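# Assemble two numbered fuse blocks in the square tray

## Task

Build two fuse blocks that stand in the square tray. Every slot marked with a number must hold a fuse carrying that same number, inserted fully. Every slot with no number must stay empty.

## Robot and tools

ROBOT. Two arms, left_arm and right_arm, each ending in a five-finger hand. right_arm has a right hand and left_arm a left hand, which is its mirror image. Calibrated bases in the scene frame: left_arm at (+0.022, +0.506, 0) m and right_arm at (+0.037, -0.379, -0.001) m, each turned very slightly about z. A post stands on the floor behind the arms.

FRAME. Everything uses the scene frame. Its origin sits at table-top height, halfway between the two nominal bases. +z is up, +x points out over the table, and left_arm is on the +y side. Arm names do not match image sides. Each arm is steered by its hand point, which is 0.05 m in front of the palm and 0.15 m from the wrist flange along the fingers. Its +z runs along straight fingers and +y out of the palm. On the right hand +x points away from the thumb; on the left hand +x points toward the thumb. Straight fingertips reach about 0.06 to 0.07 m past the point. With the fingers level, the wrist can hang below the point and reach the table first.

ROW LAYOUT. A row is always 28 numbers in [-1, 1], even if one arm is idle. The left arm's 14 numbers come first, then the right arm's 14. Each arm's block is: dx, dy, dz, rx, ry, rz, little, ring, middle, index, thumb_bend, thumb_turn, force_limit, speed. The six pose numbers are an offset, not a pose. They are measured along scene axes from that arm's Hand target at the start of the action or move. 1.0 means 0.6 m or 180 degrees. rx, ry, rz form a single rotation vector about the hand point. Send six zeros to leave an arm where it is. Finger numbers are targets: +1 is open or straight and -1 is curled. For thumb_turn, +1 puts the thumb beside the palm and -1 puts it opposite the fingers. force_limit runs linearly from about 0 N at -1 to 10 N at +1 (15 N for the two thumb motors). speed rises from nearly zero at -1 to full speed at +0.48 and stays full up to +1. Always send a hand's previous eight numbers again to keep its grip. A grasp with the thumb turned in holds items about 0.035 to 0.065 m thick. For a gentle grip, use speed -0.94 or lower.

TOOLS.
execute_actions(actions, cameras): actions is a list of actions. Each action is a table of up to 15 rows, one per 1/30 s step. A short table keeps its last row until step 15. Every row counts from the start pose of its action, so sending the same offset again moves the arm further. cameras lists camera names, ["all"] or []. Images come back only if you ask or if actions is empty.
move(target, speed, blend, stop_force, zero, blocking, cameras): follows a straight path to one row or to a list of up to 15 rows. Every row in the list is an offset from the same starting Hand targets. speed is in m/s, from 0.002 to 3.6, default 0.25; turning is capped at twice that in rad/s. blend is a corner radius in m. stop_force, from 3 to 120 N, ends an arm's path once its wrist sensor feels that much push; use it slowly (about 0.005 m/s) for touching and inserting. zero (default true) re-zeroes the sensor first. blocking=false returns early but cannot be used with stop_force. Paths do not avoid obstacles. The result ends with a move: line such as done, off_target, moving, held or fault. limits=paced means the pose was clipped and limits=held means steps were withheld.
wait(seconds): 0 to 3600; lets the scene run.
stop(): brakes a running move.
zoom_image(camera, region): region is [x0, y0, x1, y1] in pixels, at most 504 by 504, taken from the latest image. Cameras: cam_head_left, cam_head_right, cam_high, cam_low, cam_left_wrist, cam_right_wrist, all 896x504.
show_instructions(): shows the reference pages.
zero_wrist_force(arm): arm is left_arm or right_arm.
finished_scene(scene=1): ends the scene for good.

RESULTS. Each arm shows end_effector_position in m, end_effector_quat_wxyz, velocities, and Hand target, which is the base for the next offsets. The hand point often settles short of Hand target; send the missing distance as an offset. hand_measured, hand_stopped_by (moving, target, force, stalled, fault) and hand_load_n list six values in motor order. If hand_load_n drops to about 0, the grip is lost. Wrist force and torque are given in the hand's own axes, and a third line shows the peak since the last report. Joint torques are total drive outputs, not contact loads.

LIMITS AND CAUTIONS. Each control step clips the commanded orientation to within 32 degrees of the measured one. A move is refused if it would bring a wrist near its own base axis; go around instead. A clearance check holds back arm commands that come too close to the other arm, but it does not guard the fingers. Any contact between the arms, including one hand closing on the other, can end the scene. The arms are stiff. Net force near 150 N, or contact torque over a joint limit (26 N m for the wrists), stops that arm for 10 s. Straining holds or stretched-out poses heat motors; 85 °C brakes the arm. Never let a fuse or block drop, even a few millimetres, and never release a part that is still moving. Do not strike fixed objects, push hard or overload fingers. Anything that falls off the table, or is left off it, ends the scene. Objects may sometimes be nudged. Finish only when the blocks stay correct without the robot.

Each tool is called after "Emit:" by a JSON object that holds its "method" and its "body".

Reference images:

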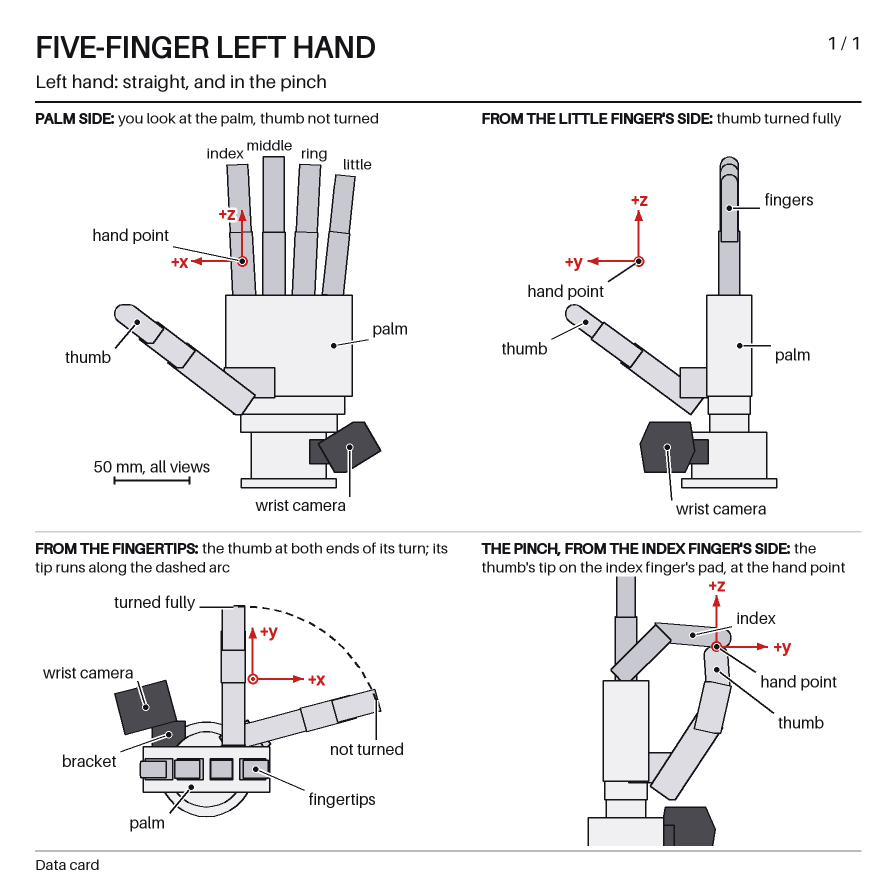

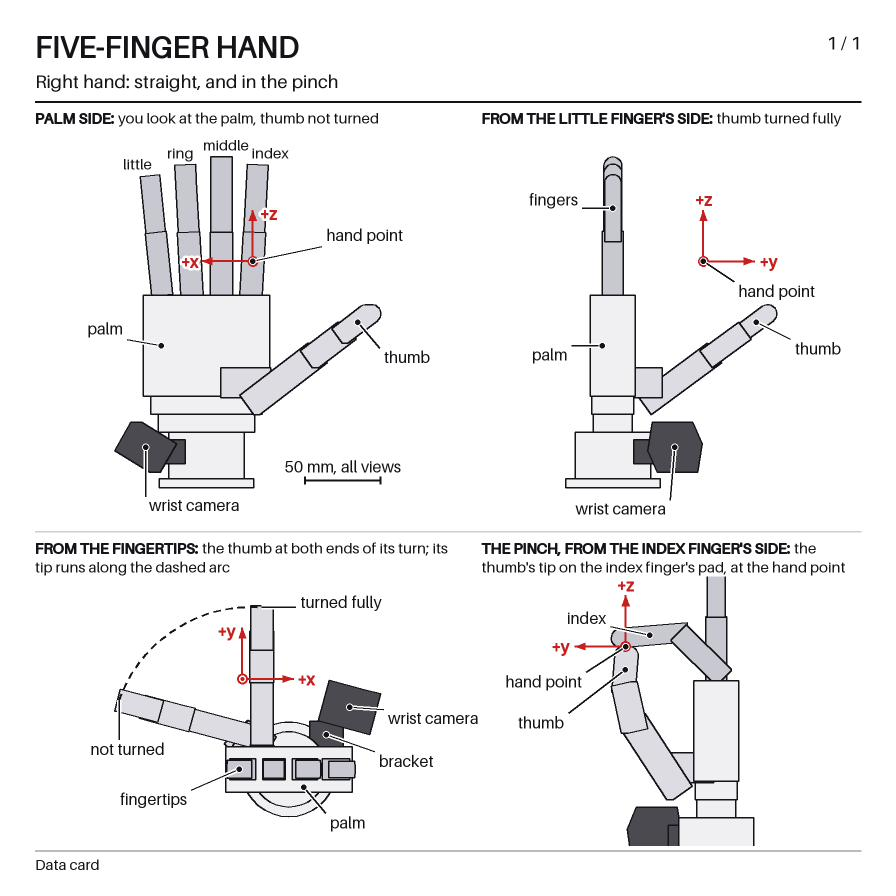

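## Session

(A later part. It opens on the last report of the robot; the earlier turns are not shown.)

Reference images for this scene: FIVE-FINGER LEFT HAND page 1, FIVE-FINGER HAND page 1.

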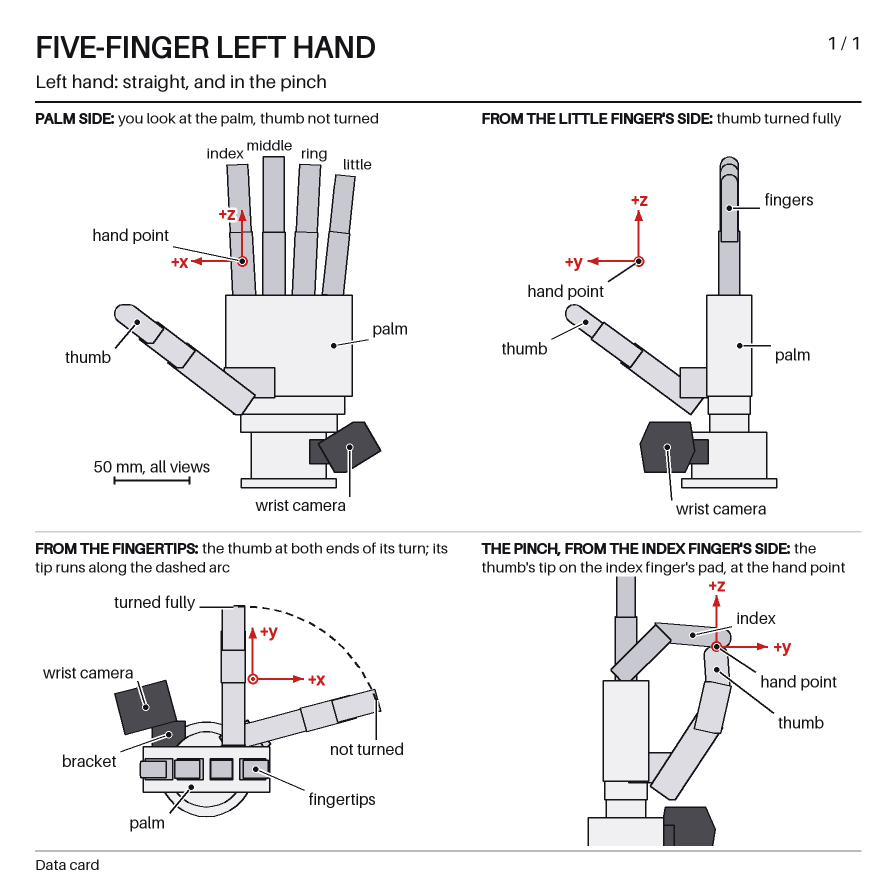

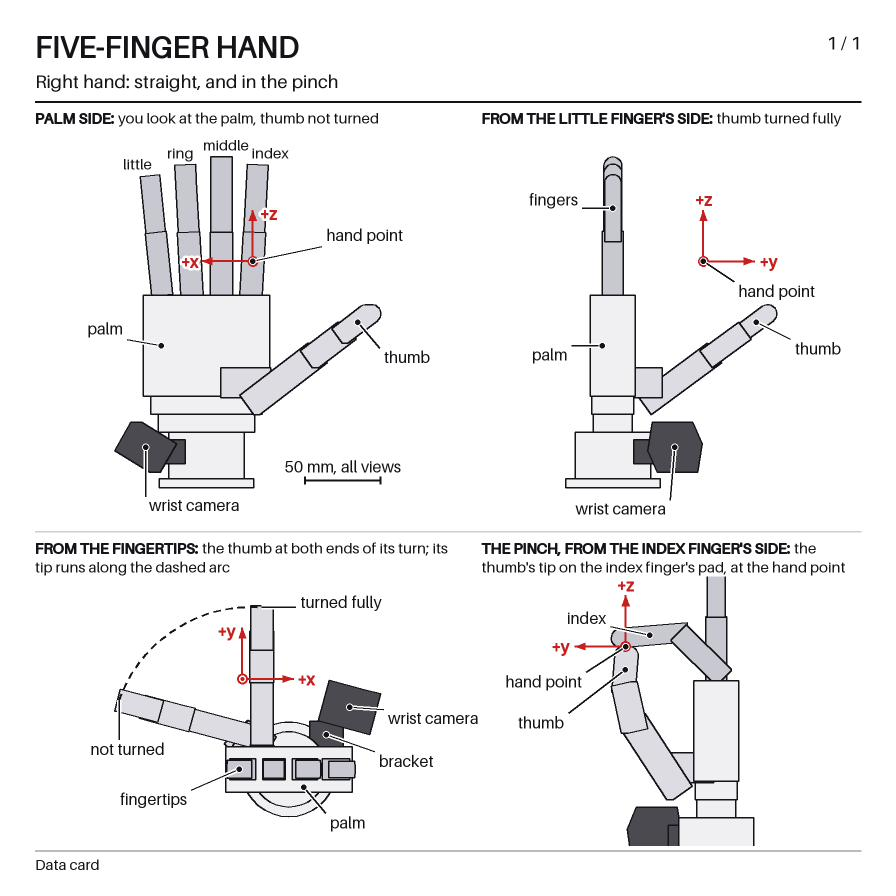

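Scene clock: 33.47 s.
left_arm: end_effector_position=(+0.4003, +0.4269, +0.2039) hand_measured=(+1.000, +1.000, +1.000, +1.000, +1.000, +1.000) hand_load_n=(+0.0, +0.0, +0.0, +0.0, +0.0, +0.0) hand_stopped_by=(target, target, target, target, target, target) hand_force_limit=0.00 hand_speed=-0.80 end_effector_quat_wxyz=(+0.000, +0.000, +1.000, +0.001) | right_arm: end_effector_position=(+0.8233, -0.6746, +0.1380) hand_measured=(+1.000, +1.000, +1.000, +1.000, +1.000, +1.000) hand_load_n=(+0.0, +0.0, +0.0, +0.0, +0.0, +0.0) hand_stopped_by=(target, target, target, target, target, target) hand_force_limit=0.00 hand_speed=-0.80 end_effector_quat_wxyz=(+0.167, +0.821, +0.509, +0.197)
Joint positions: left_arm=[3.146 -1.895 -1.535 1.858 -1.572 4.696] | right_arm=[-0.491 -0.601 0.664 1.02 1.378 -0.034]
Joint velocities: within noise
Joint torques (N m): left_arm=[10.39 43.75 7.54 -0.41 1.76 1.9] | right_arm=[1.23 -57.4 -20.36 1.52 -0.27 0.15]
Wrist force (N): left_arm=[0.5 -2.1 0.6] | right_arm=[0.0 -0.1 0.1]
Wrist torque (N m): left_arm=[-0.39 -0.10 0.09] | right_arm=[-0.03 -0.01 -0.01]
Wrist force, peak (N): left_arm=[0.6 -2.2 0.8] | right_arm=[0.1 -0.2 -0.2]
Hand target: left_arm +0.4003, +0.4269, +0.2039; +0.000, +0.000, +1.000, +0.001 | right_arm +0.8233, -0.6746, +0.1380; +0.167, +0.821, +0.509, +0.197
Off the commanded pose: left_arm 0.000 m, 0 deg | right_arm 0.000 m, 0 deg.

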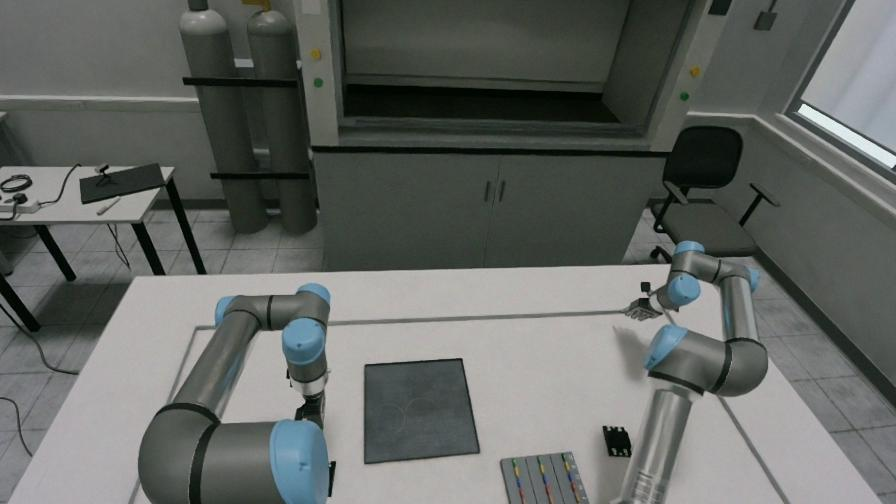

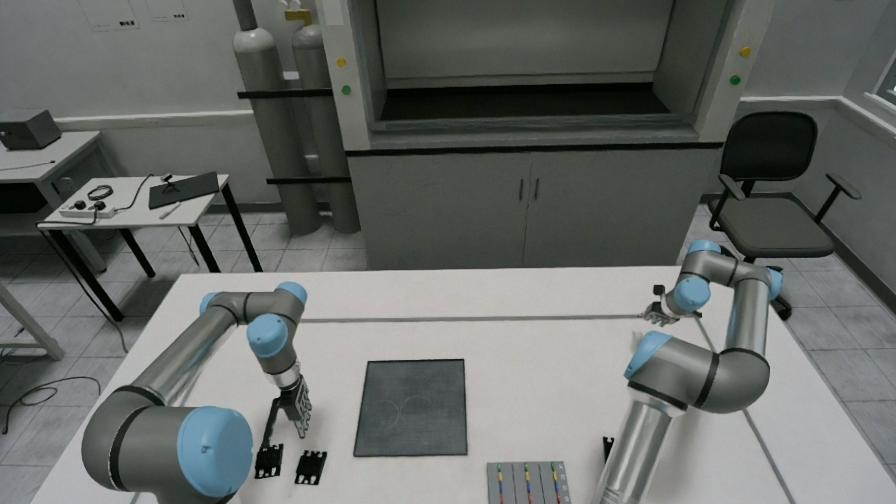

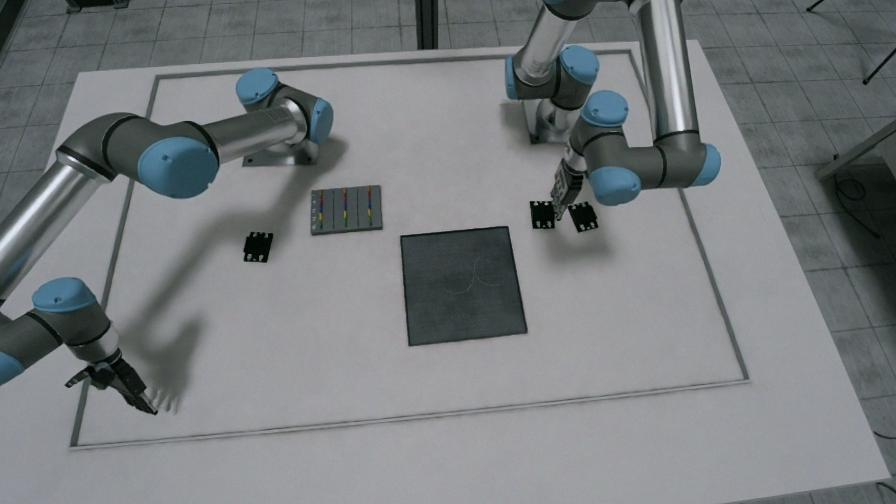

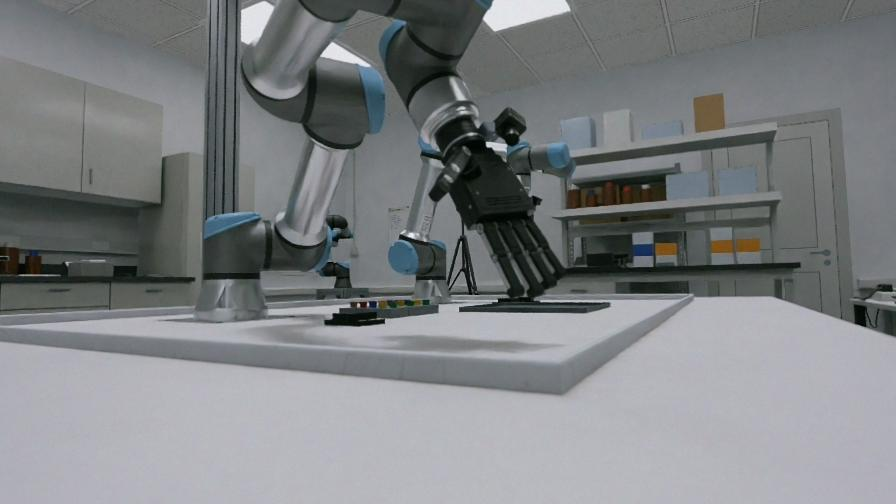

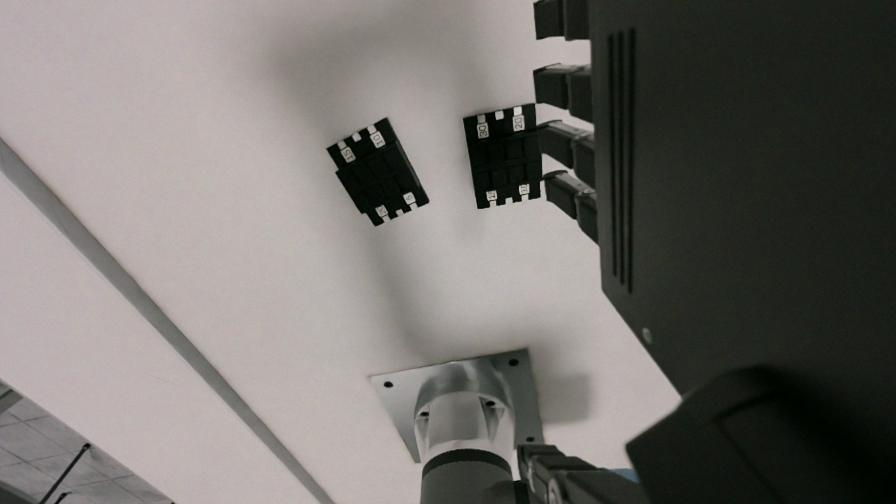

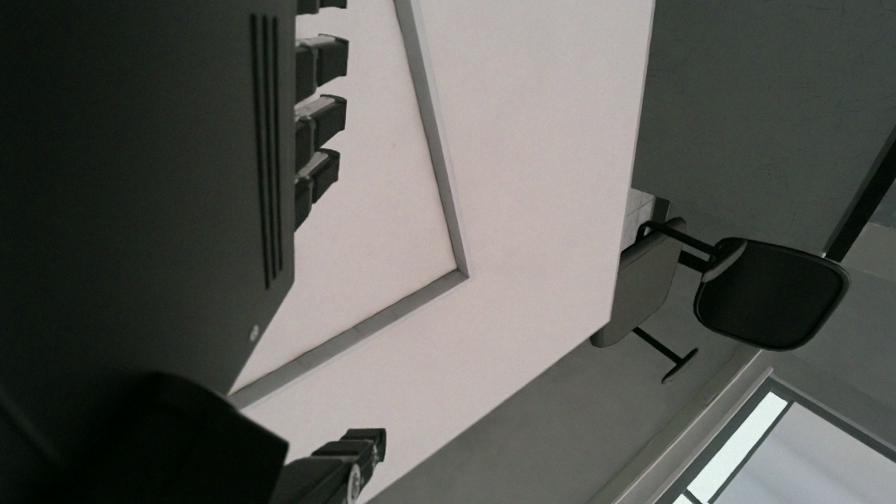

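Emit:
{"method": "move", "body": {"target": [-0.047, -0.108, -0.09, -0.2889, 0, 0, 1,1,0.6,0.6,1,-1,0,-0.2, 0,0,0,0,0,0,1,1,1,1,1,1,0,-0.8], "cameras": ["cam_left_wrist","cam_high","cam_head_right","cam_low"]}}

Scene clock: 59.77 s.
left_arm: end_effector_position=(+0.3721, +0.3621, +0.1499) hand_measured=(+1.000, +1.000, +0.600, +0.600, +1.000, -1.000) hand_load_n=(+0.0, +0.0, +0.0, +0.0, +0.0, +0.0) hand_stopped_by=(target, target, target, target, target, target) hand_force_limit=0.00 hand_speed=-0.20 end_effector_quat_wxyz=(+0.000, +0.000, +0.899, -0.438) | right_arm: end_effector_position=(+0.8233, -0.6746, +0.1380) hand_measured=(+1.000, +1.000, +1.000, +1.000, +1.000, +1.000) hand_load_n=(+0.0, +0.0, +0.0, +0.0, +0.0, +0.0) hand_stopped_by=(target, target, target, target, target, target) hand_force_limit=0.00 hand_speed=-0.80 end_effector_quat_wxyz=(+0.167, +0.821, +0.509, +0.197)
Joint positions: left_arm=[3.559 -1.926 -1.919 1.814 -0.759 5.31] | right_arm=[-0.491 -0.601 0.664 1.02 1.378 -0.034]
Joint torques (N m): left_arm=[9.11 15.06 3.81 -5.21 2.86 2] | right_arm=[-0.22 -57.67 -20.65 1.7 -0.35 0.31]
Wrist force (N): left_arm=[0.6 0.2 -0.3] | right_arm=[0.2 0.0 0.1]
Wrist torque (N m): left_arm=[0.17 -0.15 -0.02] | right_arm=[-0.02 -0.03 0.01]
Wrist force, peak (N): left_arm=[0.7 -2.2 0.8] | right_arm=[0.4 0.0 0.0]
Hand target: left_arm +0.3721, +0.3621, +0.1499; +0.000, +0.000, +0.899, -0.438 | right_arm +0.8233, -0.6746, +0.1380; +0.167, +0.821, +0.509, +0.197
Off the commanded pose: left_arm 0.000 m, 0 deg | right_arm 0.000 m, 0 deg.
move: done
Images, in order (width x height): cam_head_right 896x504, cam_high 896x504, cam_low 896x504, cam_left_wrist 896x504.

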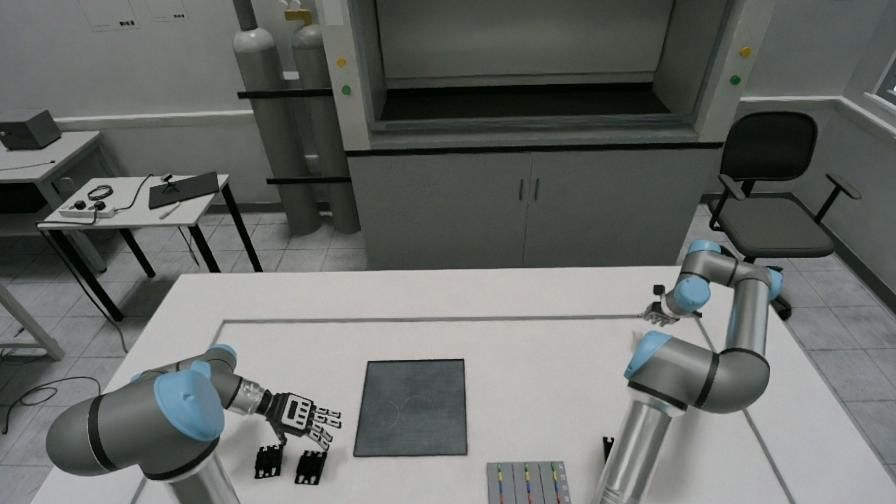

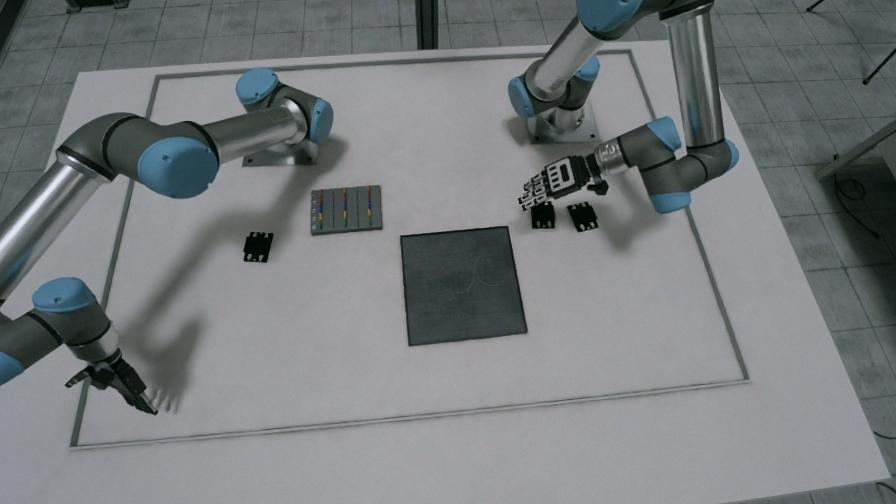

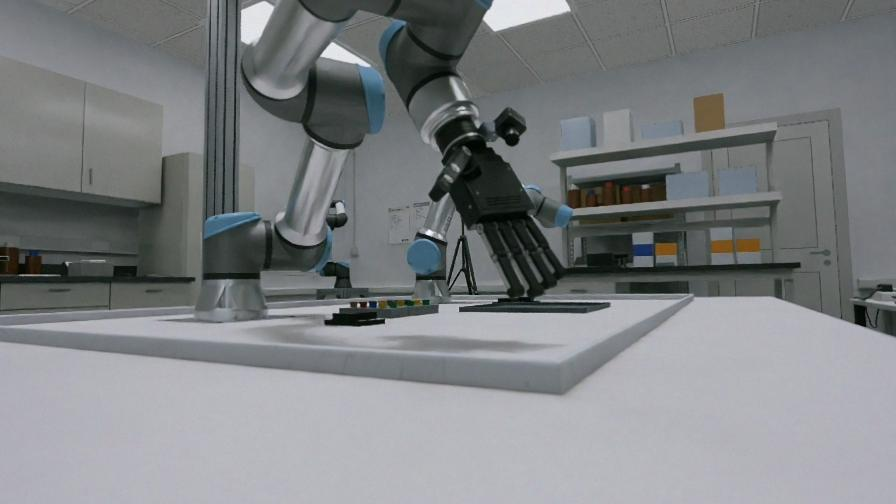

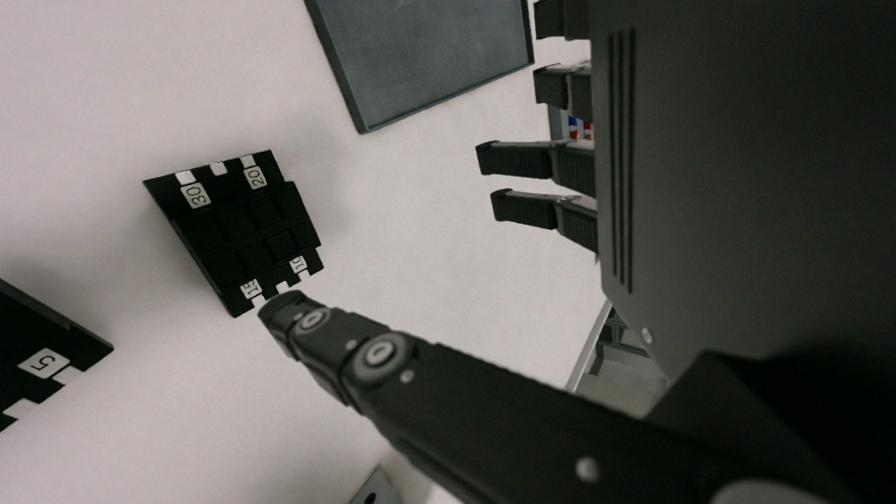

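Emit:
{"method": "zoom_image", "body": {"camera": "cam_left_wrist", "region": [120, 120, 360, 330]}}

Emit:
{"method": "zoom_image", "body": {"camera": "cam_left_wrist", "region": [0, 250, 130, 450]}}

Scaled by 2.100 from the camera's image (finer frame: 1280x720).

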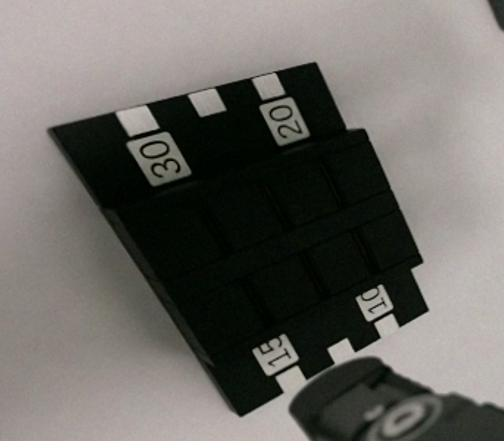

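Scaled by 2.520 from the camera's image (finer frame: 1280x720).

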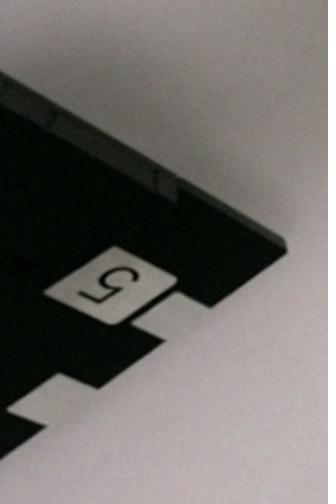

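Emit:
{"method": "move", "body": {"target": [-0.010, 0.013, -0.1, 0, 0, 0, 1,1,0.6,0.6,1,-1,0,-0.2, 0,0,0,0,0,0,1,1,1,1,1,1,0,-0.8], "cameras": ["cam_left_wrist","cam_head_right"]}}

Emit:
{"method": "zoom_image", "body": {"camera": "cam_left_wrist", "region": [100, 80, 604, 460]}}

Emit:
{"method": "zoom_image", "body": {"camera": "cam_head_right", "region": [220, 370, 380, 504]}}

Scene clock: 66.17 s.
left_arm: end_effector_position=(+0.3661, +0.3699, +0.0900) hand_measured=(+1.000, +1.000, +0.600, +0.600, +1.000, -1.000) hand_load_n=(+0.0, +0.0, +0.0, +0.0, +0.0, +0.0) hand_stopped_by=(target, target, target, target, target, target) hand_force_limit=0.00 hand_speed=-0.20 end_effector_quat_wxyz=(+0.000, +0.000, +0.899, -0.438) | right_arm: end_effector_position=(+0.8233, -0.6746, +0.1380) hand_measured=(+1.000, +1.000, +1.000, +1.000, +1.000, +1.000) hand_load_n=(+0.0, +0.0, +0.0, +0.0, +0.0, +0.0) hand_stopped_by=(target, target, target, target, target, target) hand_force_limit=0.00 hand_speed=-0.80 end_effector_quat_wxyz=(+0.167, +0.821, +0.509, +0.197)
Joint positions: left_arm=[3.586 -2.025 -1.985 1.954 -0.771 5.345] | right_arm=[-0.491 -0.601 0.664 1.02 1.378 -0.034]
Joint torques (N m): left_arm=[10.32 18.21 0.78 -0.44 -0.54 1.76] | right_arm=[1.05 -57.31 -20.34 1.67 -0.26 0.36]
Wrist force (N): left_arm=[0.4 0.4 -0.1] | right_arm=[0.1 0.1 0.1]
Wrist torque (N m): left_arm=[0.16 -0.09 -0.05] | right_arm=[0.00 -0.03 0.00]
Wrist force, peak (N): left_arm=[0.5 1.0 0.4] | right_arm=[0.4 0.1 -0.3]
Hand target: left_arm +0.3661, +0.3699, +0.0899; +0.000, +0.000, +0.899, -0.438 | right_arm +0.8233, -0.6746, +0.1380; +0.167, +0.821, +0.509, +0.197
Off the commanded pose: left_arm 0.000 m, 0 deg | right_arm 0.000 m, 0 deg.
move: done
Images, in order (width x height): cam_head_right 896x504, cam_left_wrist 896x504.

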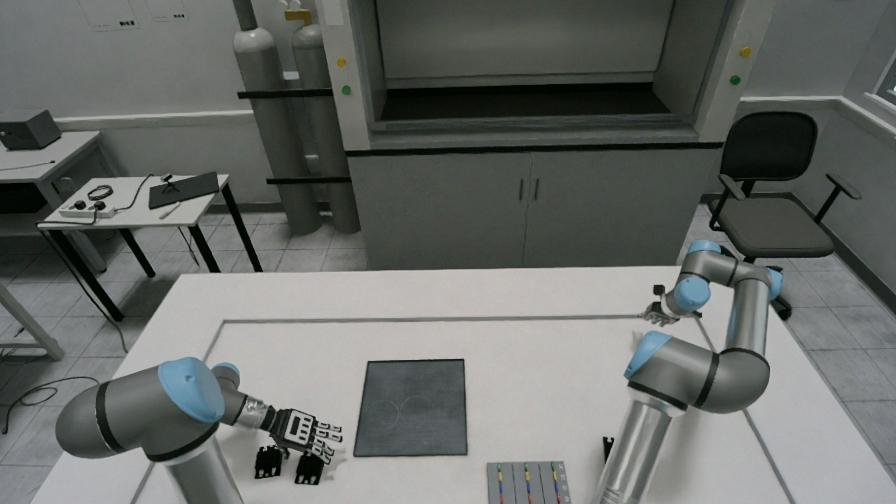

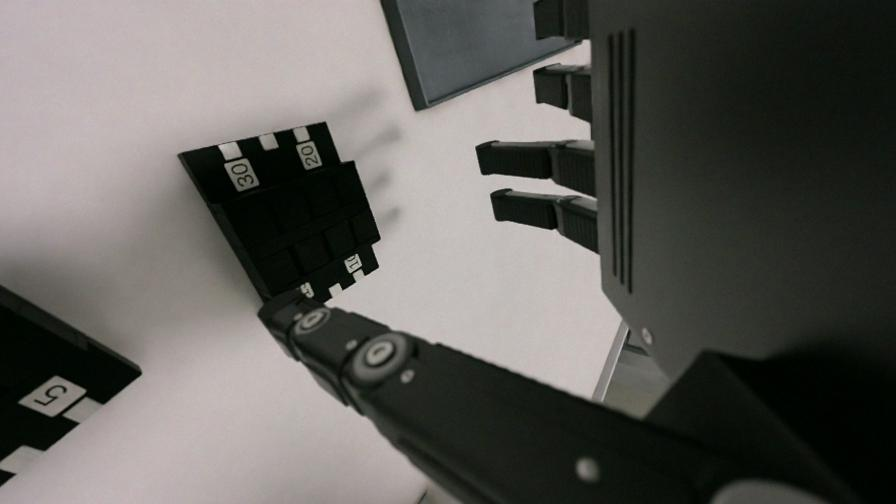

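Scaled by 1.000.

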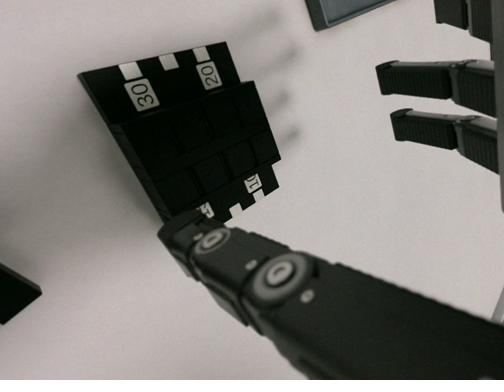

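Scaled by 3.150 from the camera's image (finer frame: 1280x720).

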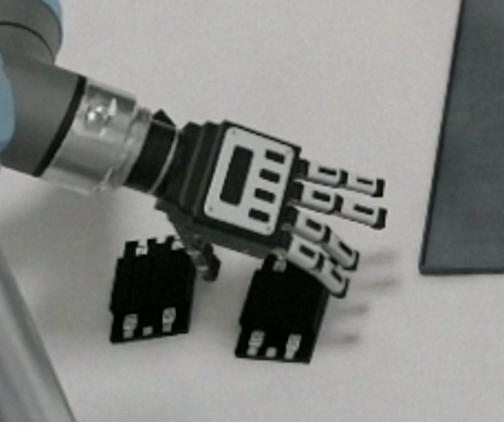

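Emit:
{"method": "move", "body": {"target": [0.016, 0.0152, -0.0583, 0, 0, -0.029, 1,1,0.6,0.6,1,-1,0,-0.2, 0,0,0,0,0,0,1,1,1,1,1,1,0,-0.8], "speed": 0.1, "cameras": ["cam_left_wrist","cam_head_right"]}}

Emit:
{"method": "zoom_image", "body": {"camera": "cam_left_wrist", "region": [200, 80, 604, 384]}}

Emit:
{"method": "zoom_image", "body": {"camera": "cam_head_right", "region": [240, 400, 380, 500]}}

Scene clock: 72.03 s.
left_arm: end_effector_position=(+0.3757, +0.3790, +0.0550) hand_measured=(+1.000, +1.000, +0.600, +0.600, +1.000, -1.000) hand_load_n=(+0.0, +0.0, +0.0, +0.0, +0.0, +0.0) hand_stopped_by=(target, target, target, target, target, target) hand_force_limit=0.00 hand_speed=-0.20 end_effector_quat_wxyz=(-0.020, +0.040, +0.898, -0.437) | right_arm: end_effector_position=(+0.8233, -0.6746, +0.1380) hand_measured=(+1.000, +1.000, +1.000, +1.000, +1.000, +1.000) hand_load_n=(+0.0, +0.0, +0.0, +0.0, +0.0, +0.0) hand_stopped_by=(target, target, target, target, target, target) hand_force_limit=0.00 hand_speed=-0.80 end_effector_quat_wxyz=(+0.167, +0.821, +0.509, +0.197)
Joint positions: left_arm=[3.574 -2.142 -1.935 1.954 -0.81 5.441] | right_arm=[-0.491 -0.601 0.664 1.02 1.378 -0.034]
Joint torques (N m): left_arm=[-9.34 20.61 22.3 -5.27 -0.64 1.81] | right_arm=[0.79 -56.57 -20.17 1.53 -0.47 0.39]
Wrist force (N): left_arm=[0.4 0.3 0.3] | right_arm=[-0.1 -0.1 -0.1]
Wrist torque (N m): left_arm=[0.12 -0.10 -0.06] | right_arm=[-0.02 0.01 -0.01]
Wrist force, peak (N): left_arm=[0.3 0.8 0.3] | right_arm=[0.2 0.1 -0.2]
Hand target: left_arm +0.3757, +0.3790, +0.0549; -0.020, +0.041, +0.898, -0.437 | right_arm +0.8233, -0.6746, +0.1380; +0.167, +0.821, +0.509, +0.197
Off the commanded pose: left_arm 0.000 m, 0 deg | right_arm 0.000 m, 0 deg.
move: done
Images, in order (width x height): cam_head_right 896x504, cam_left_wrist 896x504.

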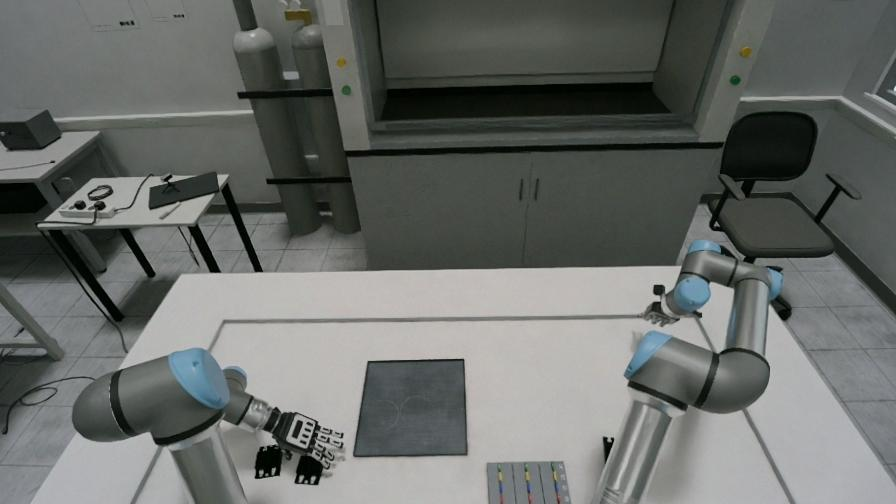

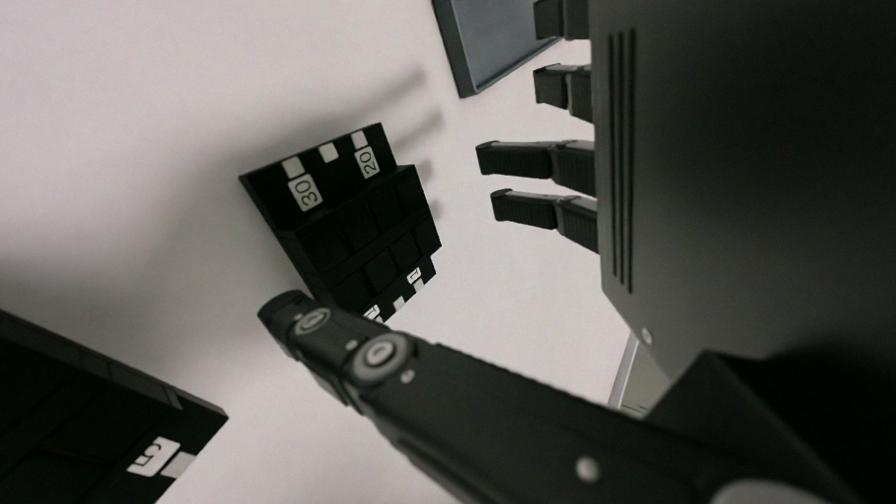

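Scaled by 1.248 from the camera's image (finer frame: 1280x720).

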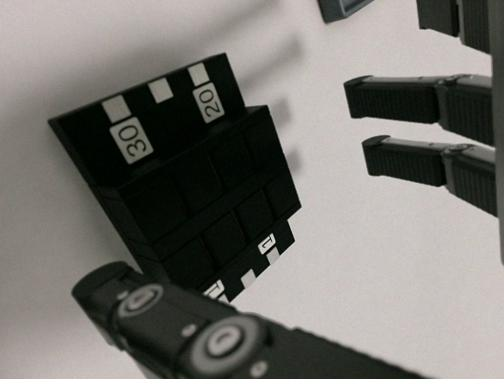

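Scaled by 3.600 from the camera's image (finer frame: 1280x720).

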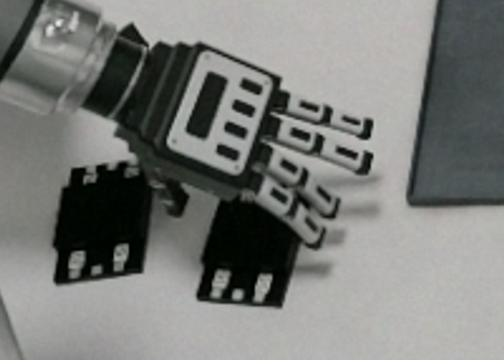

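Emit:
{"method": "move", "body": {"target": [0.0025, 0, -0.0307, 0, 0, 0, 1,1,0.6,0.6,1,-1,0,-0.2, 0,0,0,0,0,0,1,1,1,1,1,1,0,-0.8], "speed": 0.03, "stop_force": 5, "cameras": ["cam_left_wrist","cam_head_right"]}}

Emit:
{"method": "zoom_image", "body": {"camera": "cam_left_wrist", "region": [200, 80, 604, 384]}}

Emit:
{"method": "zoom_image", "body": {"camera": "cam_head_right", "region": [240, 400, 380, 500]}}

Scene clock: 77.70 s.
left_arm: end_effector_position=(+0.3772, +0.3790, +0.0365) hand_measured=(+1.000, +1.000, +0.600, +0.600, +1.000, -1.000) hand_load_n=(+0.0, +0.0, -0.5, +0.0, +0.0, +0.0) hand_stopped_by=(target, target, target, target, target, target) hand_force_limit=0.00 hand_speed=-0.20 end_effector_quat_wxyz=(-0.020, +0.041, +0.898, -0.437) | right_arm: end_effector_position=(+0.8233, -0.6746, +0.1380) hand_measured=(+1.000, +1.000, +1.000, +1.000, +1.000, +1.000) hand_load_n=(+0.0, +0.0, +0.5, +0.0, +0.0, +0.0) hand_stopped_by=(target, target, target, target, target, target) hand_force_limit=0.00 hand_speed=-0.80 end_effector_quat_wxyz=(+0.167, +0.821, +0.509, +0.197)
Joint positions: left_arm=[3.572 -2.182 -1.934 1.994 -0.809 5.439] | right_arm=[-0.491 -0.601 0.664 1.02 1.378 -0.034]
Joint torques (N m): left_arm=[-10.64 21.02 21.35 -0.61 2.65 -1.83] | right_arm=[0.25 -58.53 -21.16 1.7 -0.32 0.32]
Wrist force (N): left_arm=[0.4 0.3 0.2] | right_arm=[0.1 0.0 0.0]
Wrist torque (N m): left_arm=[0.13 -0.09 0.10] | right_arm=[-0.01 -0.02 0.01]
Wrist force, peak (N): left_arm=[0.6 0.3 0.2] | right_arm=[0.3 0.2 0.0]
Hand target: left_arm +0.3772, +0.3790, +0.0365; -0.020, +0.041, +0.898, -0.437 | right_arm +0.8233, -0.6746, +0.1380; +0.167, +0.821, +0.509, +0.197
Off the commanded pose: left_arm 0.000 m, 0 deg | right_arm 0.000 m, 0 deg.
move: done
Images, in order (width x height): cam_head_right 896x504, cam_left_wrist 896x504.

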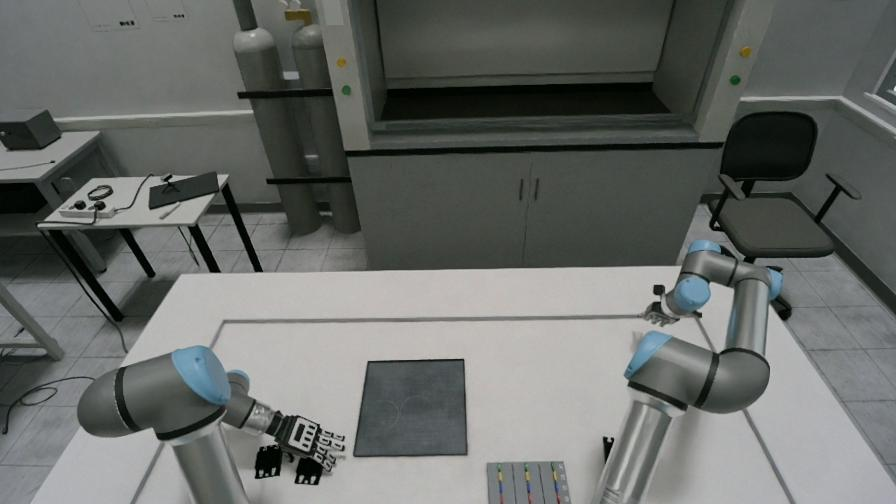

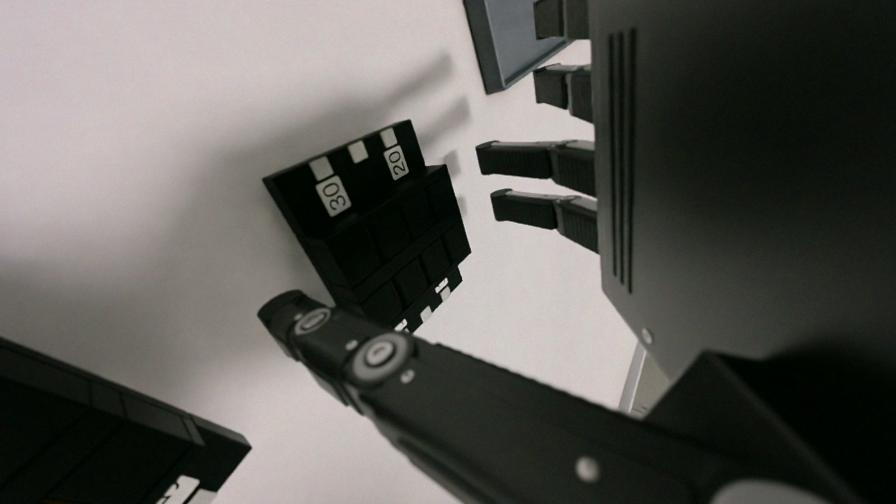

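Scaled by 1.248 from the camera's image (finer frame: 1280x720).

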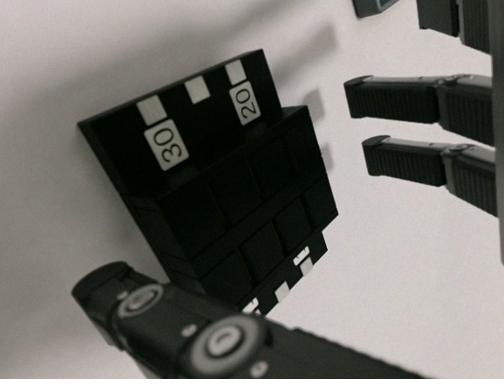

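Scaled by 3.600 from the camera's image (finer frame: 1280x720).

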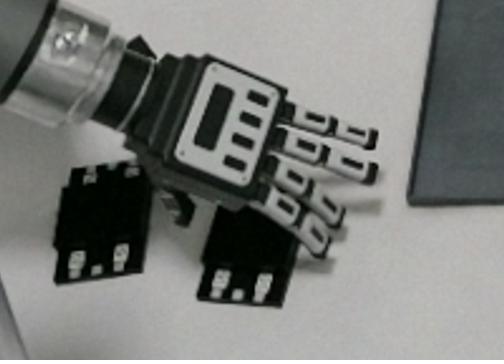

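Emit:
{"method": "move", "body": {"target": [0, 0, -0.0225, 0, 0, 0, 1,1,0.6,0.6,1,-1,0,-0.2, 0,0,0,0,0,0,1,1,1,1,1,1,0,-0.8], "speed": 0.02, "stop_force": 4, "cameras": ["cam_left_wrist","cam_head_right"]}}

Emit:
{"method": "zoom_image", "body": {"camera": "cam_left_wrist", "region": [200, 80, 604, 384]}}

Emit:
{"method": "zoom_image", "body": {"camera": "cam_head_right", "region": [240, 400, 380, 500]}}

Scene clock: 85.43 s.
left_arm: end_effector_position=(+0.3772, +0.3790, +0.0230) hand_measured=(+1.000, +1.000, +0.600, +0.600, +1.000, -1.000) hand_load_n=(+0.0, +0.0, +0.0, +0.0, +0.0, +0.0) hand_stopped_by=(target, target, target, target, target, target) hand_force_limit=0.00 hand_speed=-0.20 end_effector_quat_wxyz=(-0.020, +0.041, +0.898, -0.437) | right_arm: end_effector_position=(+0.8233, -0.6746, +0.1380) hand_measured=(+1.000, +1.000, +1.000, +1.000, +1.000, +1.000) hand_load_n=(+0.0, +0.0, +0.0, +0.0, +0.0, +0.0) hand_stopped_by=(target, target, target, target, target, target) hand_force_limit=0.00 hand_speed=-0.80 end_effector_quat_wxyz=(+0.167, +0.821, +0.509, +0.197)
Joint positions: left_arm=[3.572 -2.211 -1.936 2.024 -0.809 5.439] | right_arm=[-0.491 -0.601 0.664 1.02 1.378 -0.034]
Joint torques (N m): left_arm=[-7.21 21.51 -1.83 -0.66 1.59 0.32] | right_arm=[0.55 -57.47 -19.85 1.44 -0.44 0.33]
Wrist force (N): left_arm=[0.5 0.1 0.3] | right_arm=[0.0 0.1 -0.1]
Wrist torque (N m): left_arm=[0.08 -0.10 0.13] | right_arm=[0.02 0.00 0.00]
Wrist force, peak (N): left_arm=[0.8 0.1 0.3] | right_arm=[0.3 -0.1 -0.2]
Hand target: left_arm +0.3772, +0.3790, +0.0230; -0.020, +0.041, +0.898, -0.437 | right_arm +0.8233, -0.6746, +0.1380; +0.167, +0.821, +0.509, +0.197
Off the commanded pose: left_arm 0.000 m, 0 deg | right_arm 0.000 m, 0 deg.
move: done
Images, in order (width x height): cam_head_right 896x504, cam_left_wrist 896x504.

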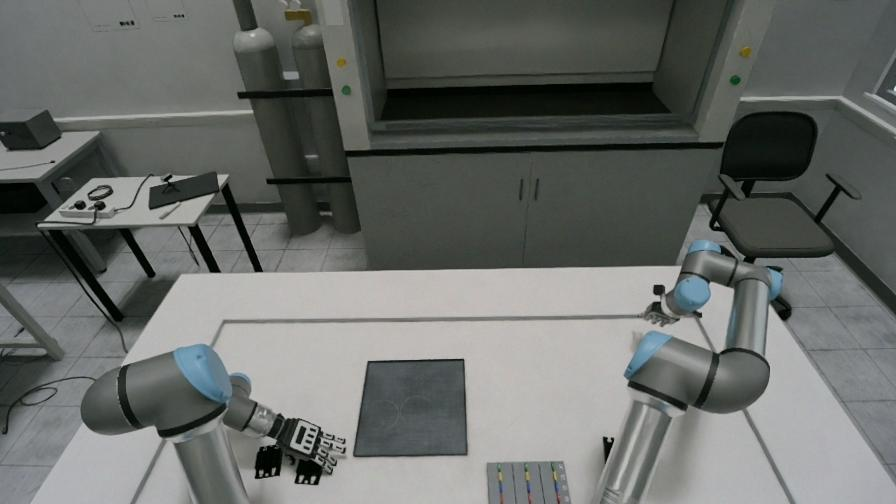

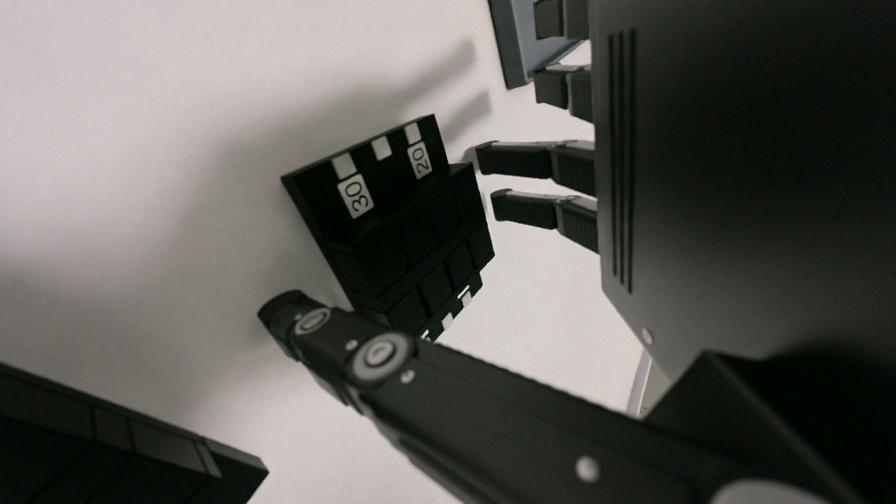

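Scaled by 1.248 from the camera's image (finer frame: 1280x720).

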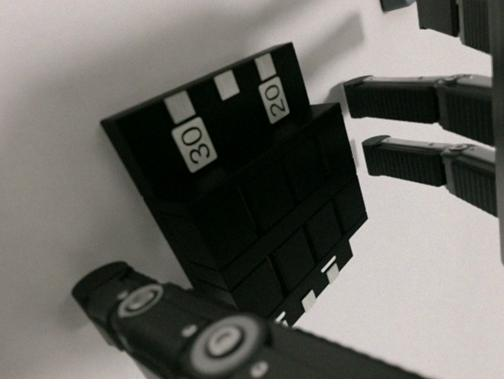

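Scaled by 3.600 from the camera's image (finer frame: 1280x720).

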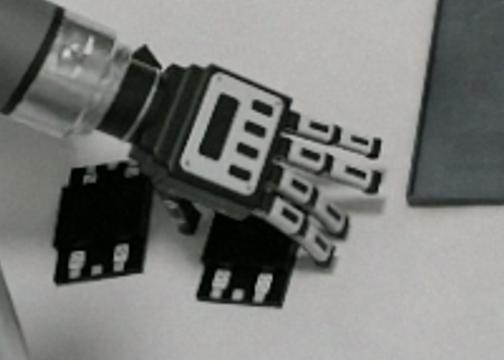

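Emit:
{"method": "move", "body": {"target": [0, 0, 0, 0, 0, 0, 1,1,0.0,0.0,1,-1,-0.3,-0.85, 0,0,0,0,0,0,1,1,1,1,1,1,0,-0.8], "cameras": ["cam_left_wrist"]}}

Emit:
{"method": "zoom_image", "body": {"camera": "cam_left_wrist", "region": [200, 80, 604, 384]}}

Scene clock: 87.97 s.
left_arm: end_effector_position=(+0.3772, +0.3790, +0.0230) hand_measured=(+1.000, +1.000, +0.422, +0.046, +1.000, -1.000) hand_load_n=(+0.0, +0.0, +5.5, +4.5, +0.0, -0.5) hand_stopped_by=(target, target, force, force, target, target) hand_force_limit=-0.30 hand_speed=-0.85 end_effector_quat_wxyz=(-0.020, +0.041, +0.898, -0.437) | right_arm: end_effector_position=(+0.8233, -0.6746, +0.1380) hand_measured=(+1.000, +1.000, +1.000, +1.000, +1.000, +1.000) hand_load_n=(-0.5, +0.0, +0.0, +0.0, +0.0, +0.0) hand_stopped_by=(target, target, target, target, target, target) hand_force_limit=0.00 hand_speed=-0.80 end_effector_quat_wxyz=(+0.167, +0.821, +0.509, +0.197)
Joint positions: left_arm=[3.572 -2.211 -1.936 2.024 -0.809 5.439] | right_arm=[-0.491 -0.601 0.664 1.02 1.378 -0.034]
Joint torques (N m): left_arm=[-7.16 21.36 1.12 -0.8 0.77 0.35] | right_arm=[0.51 -57.2 -20.02 1.5 -0.4 0.25]
Wrist force (N): left_arm=[0.3 -5.7 -0.8] | right_arm=[-0.1 -0.1 0.0]
Wrist torque (N m): left_arm=[0.02 -0.12 0.27] | right_arm=[-0.02 0.01 -0.01]
Wrist force, peak (N): left_arm=[0.4 -7.2 -1.5] | right_arm=[0.1 0.0 -0.3]
Hand target: left_arm +0.3772, +0.3790, +0.0230; -0.020, +0.041, +0.898, -0.437 | right_arm +0.8233, -0.6746, +0.1380; +0.167, +0.821, +0.509, +0.197
Off the commanded pose: left_arm 0.000 m, 0 deg | right_arm 0.000 m, 0 deg.
move: done

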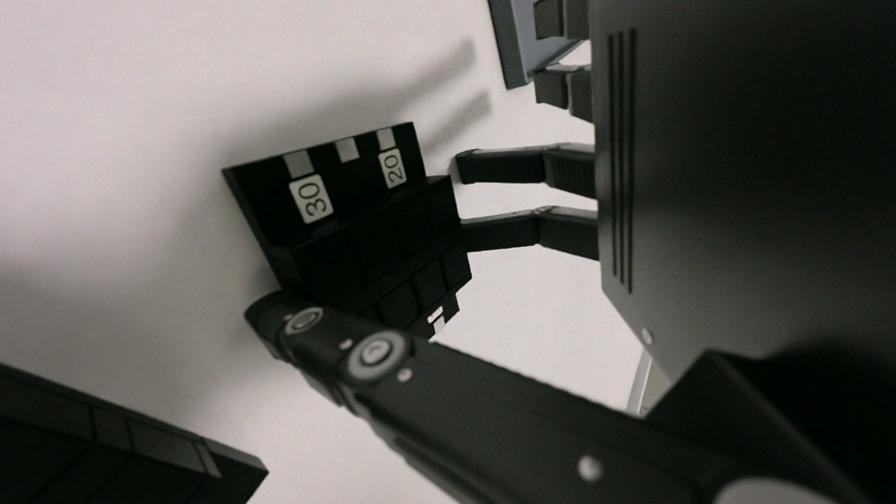

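Scaled by 1.248 from the camera's image (finer frame: 1280x720).

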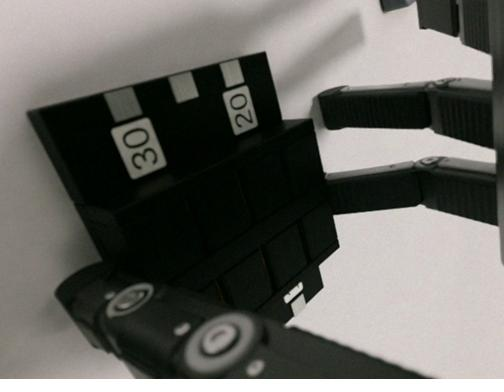

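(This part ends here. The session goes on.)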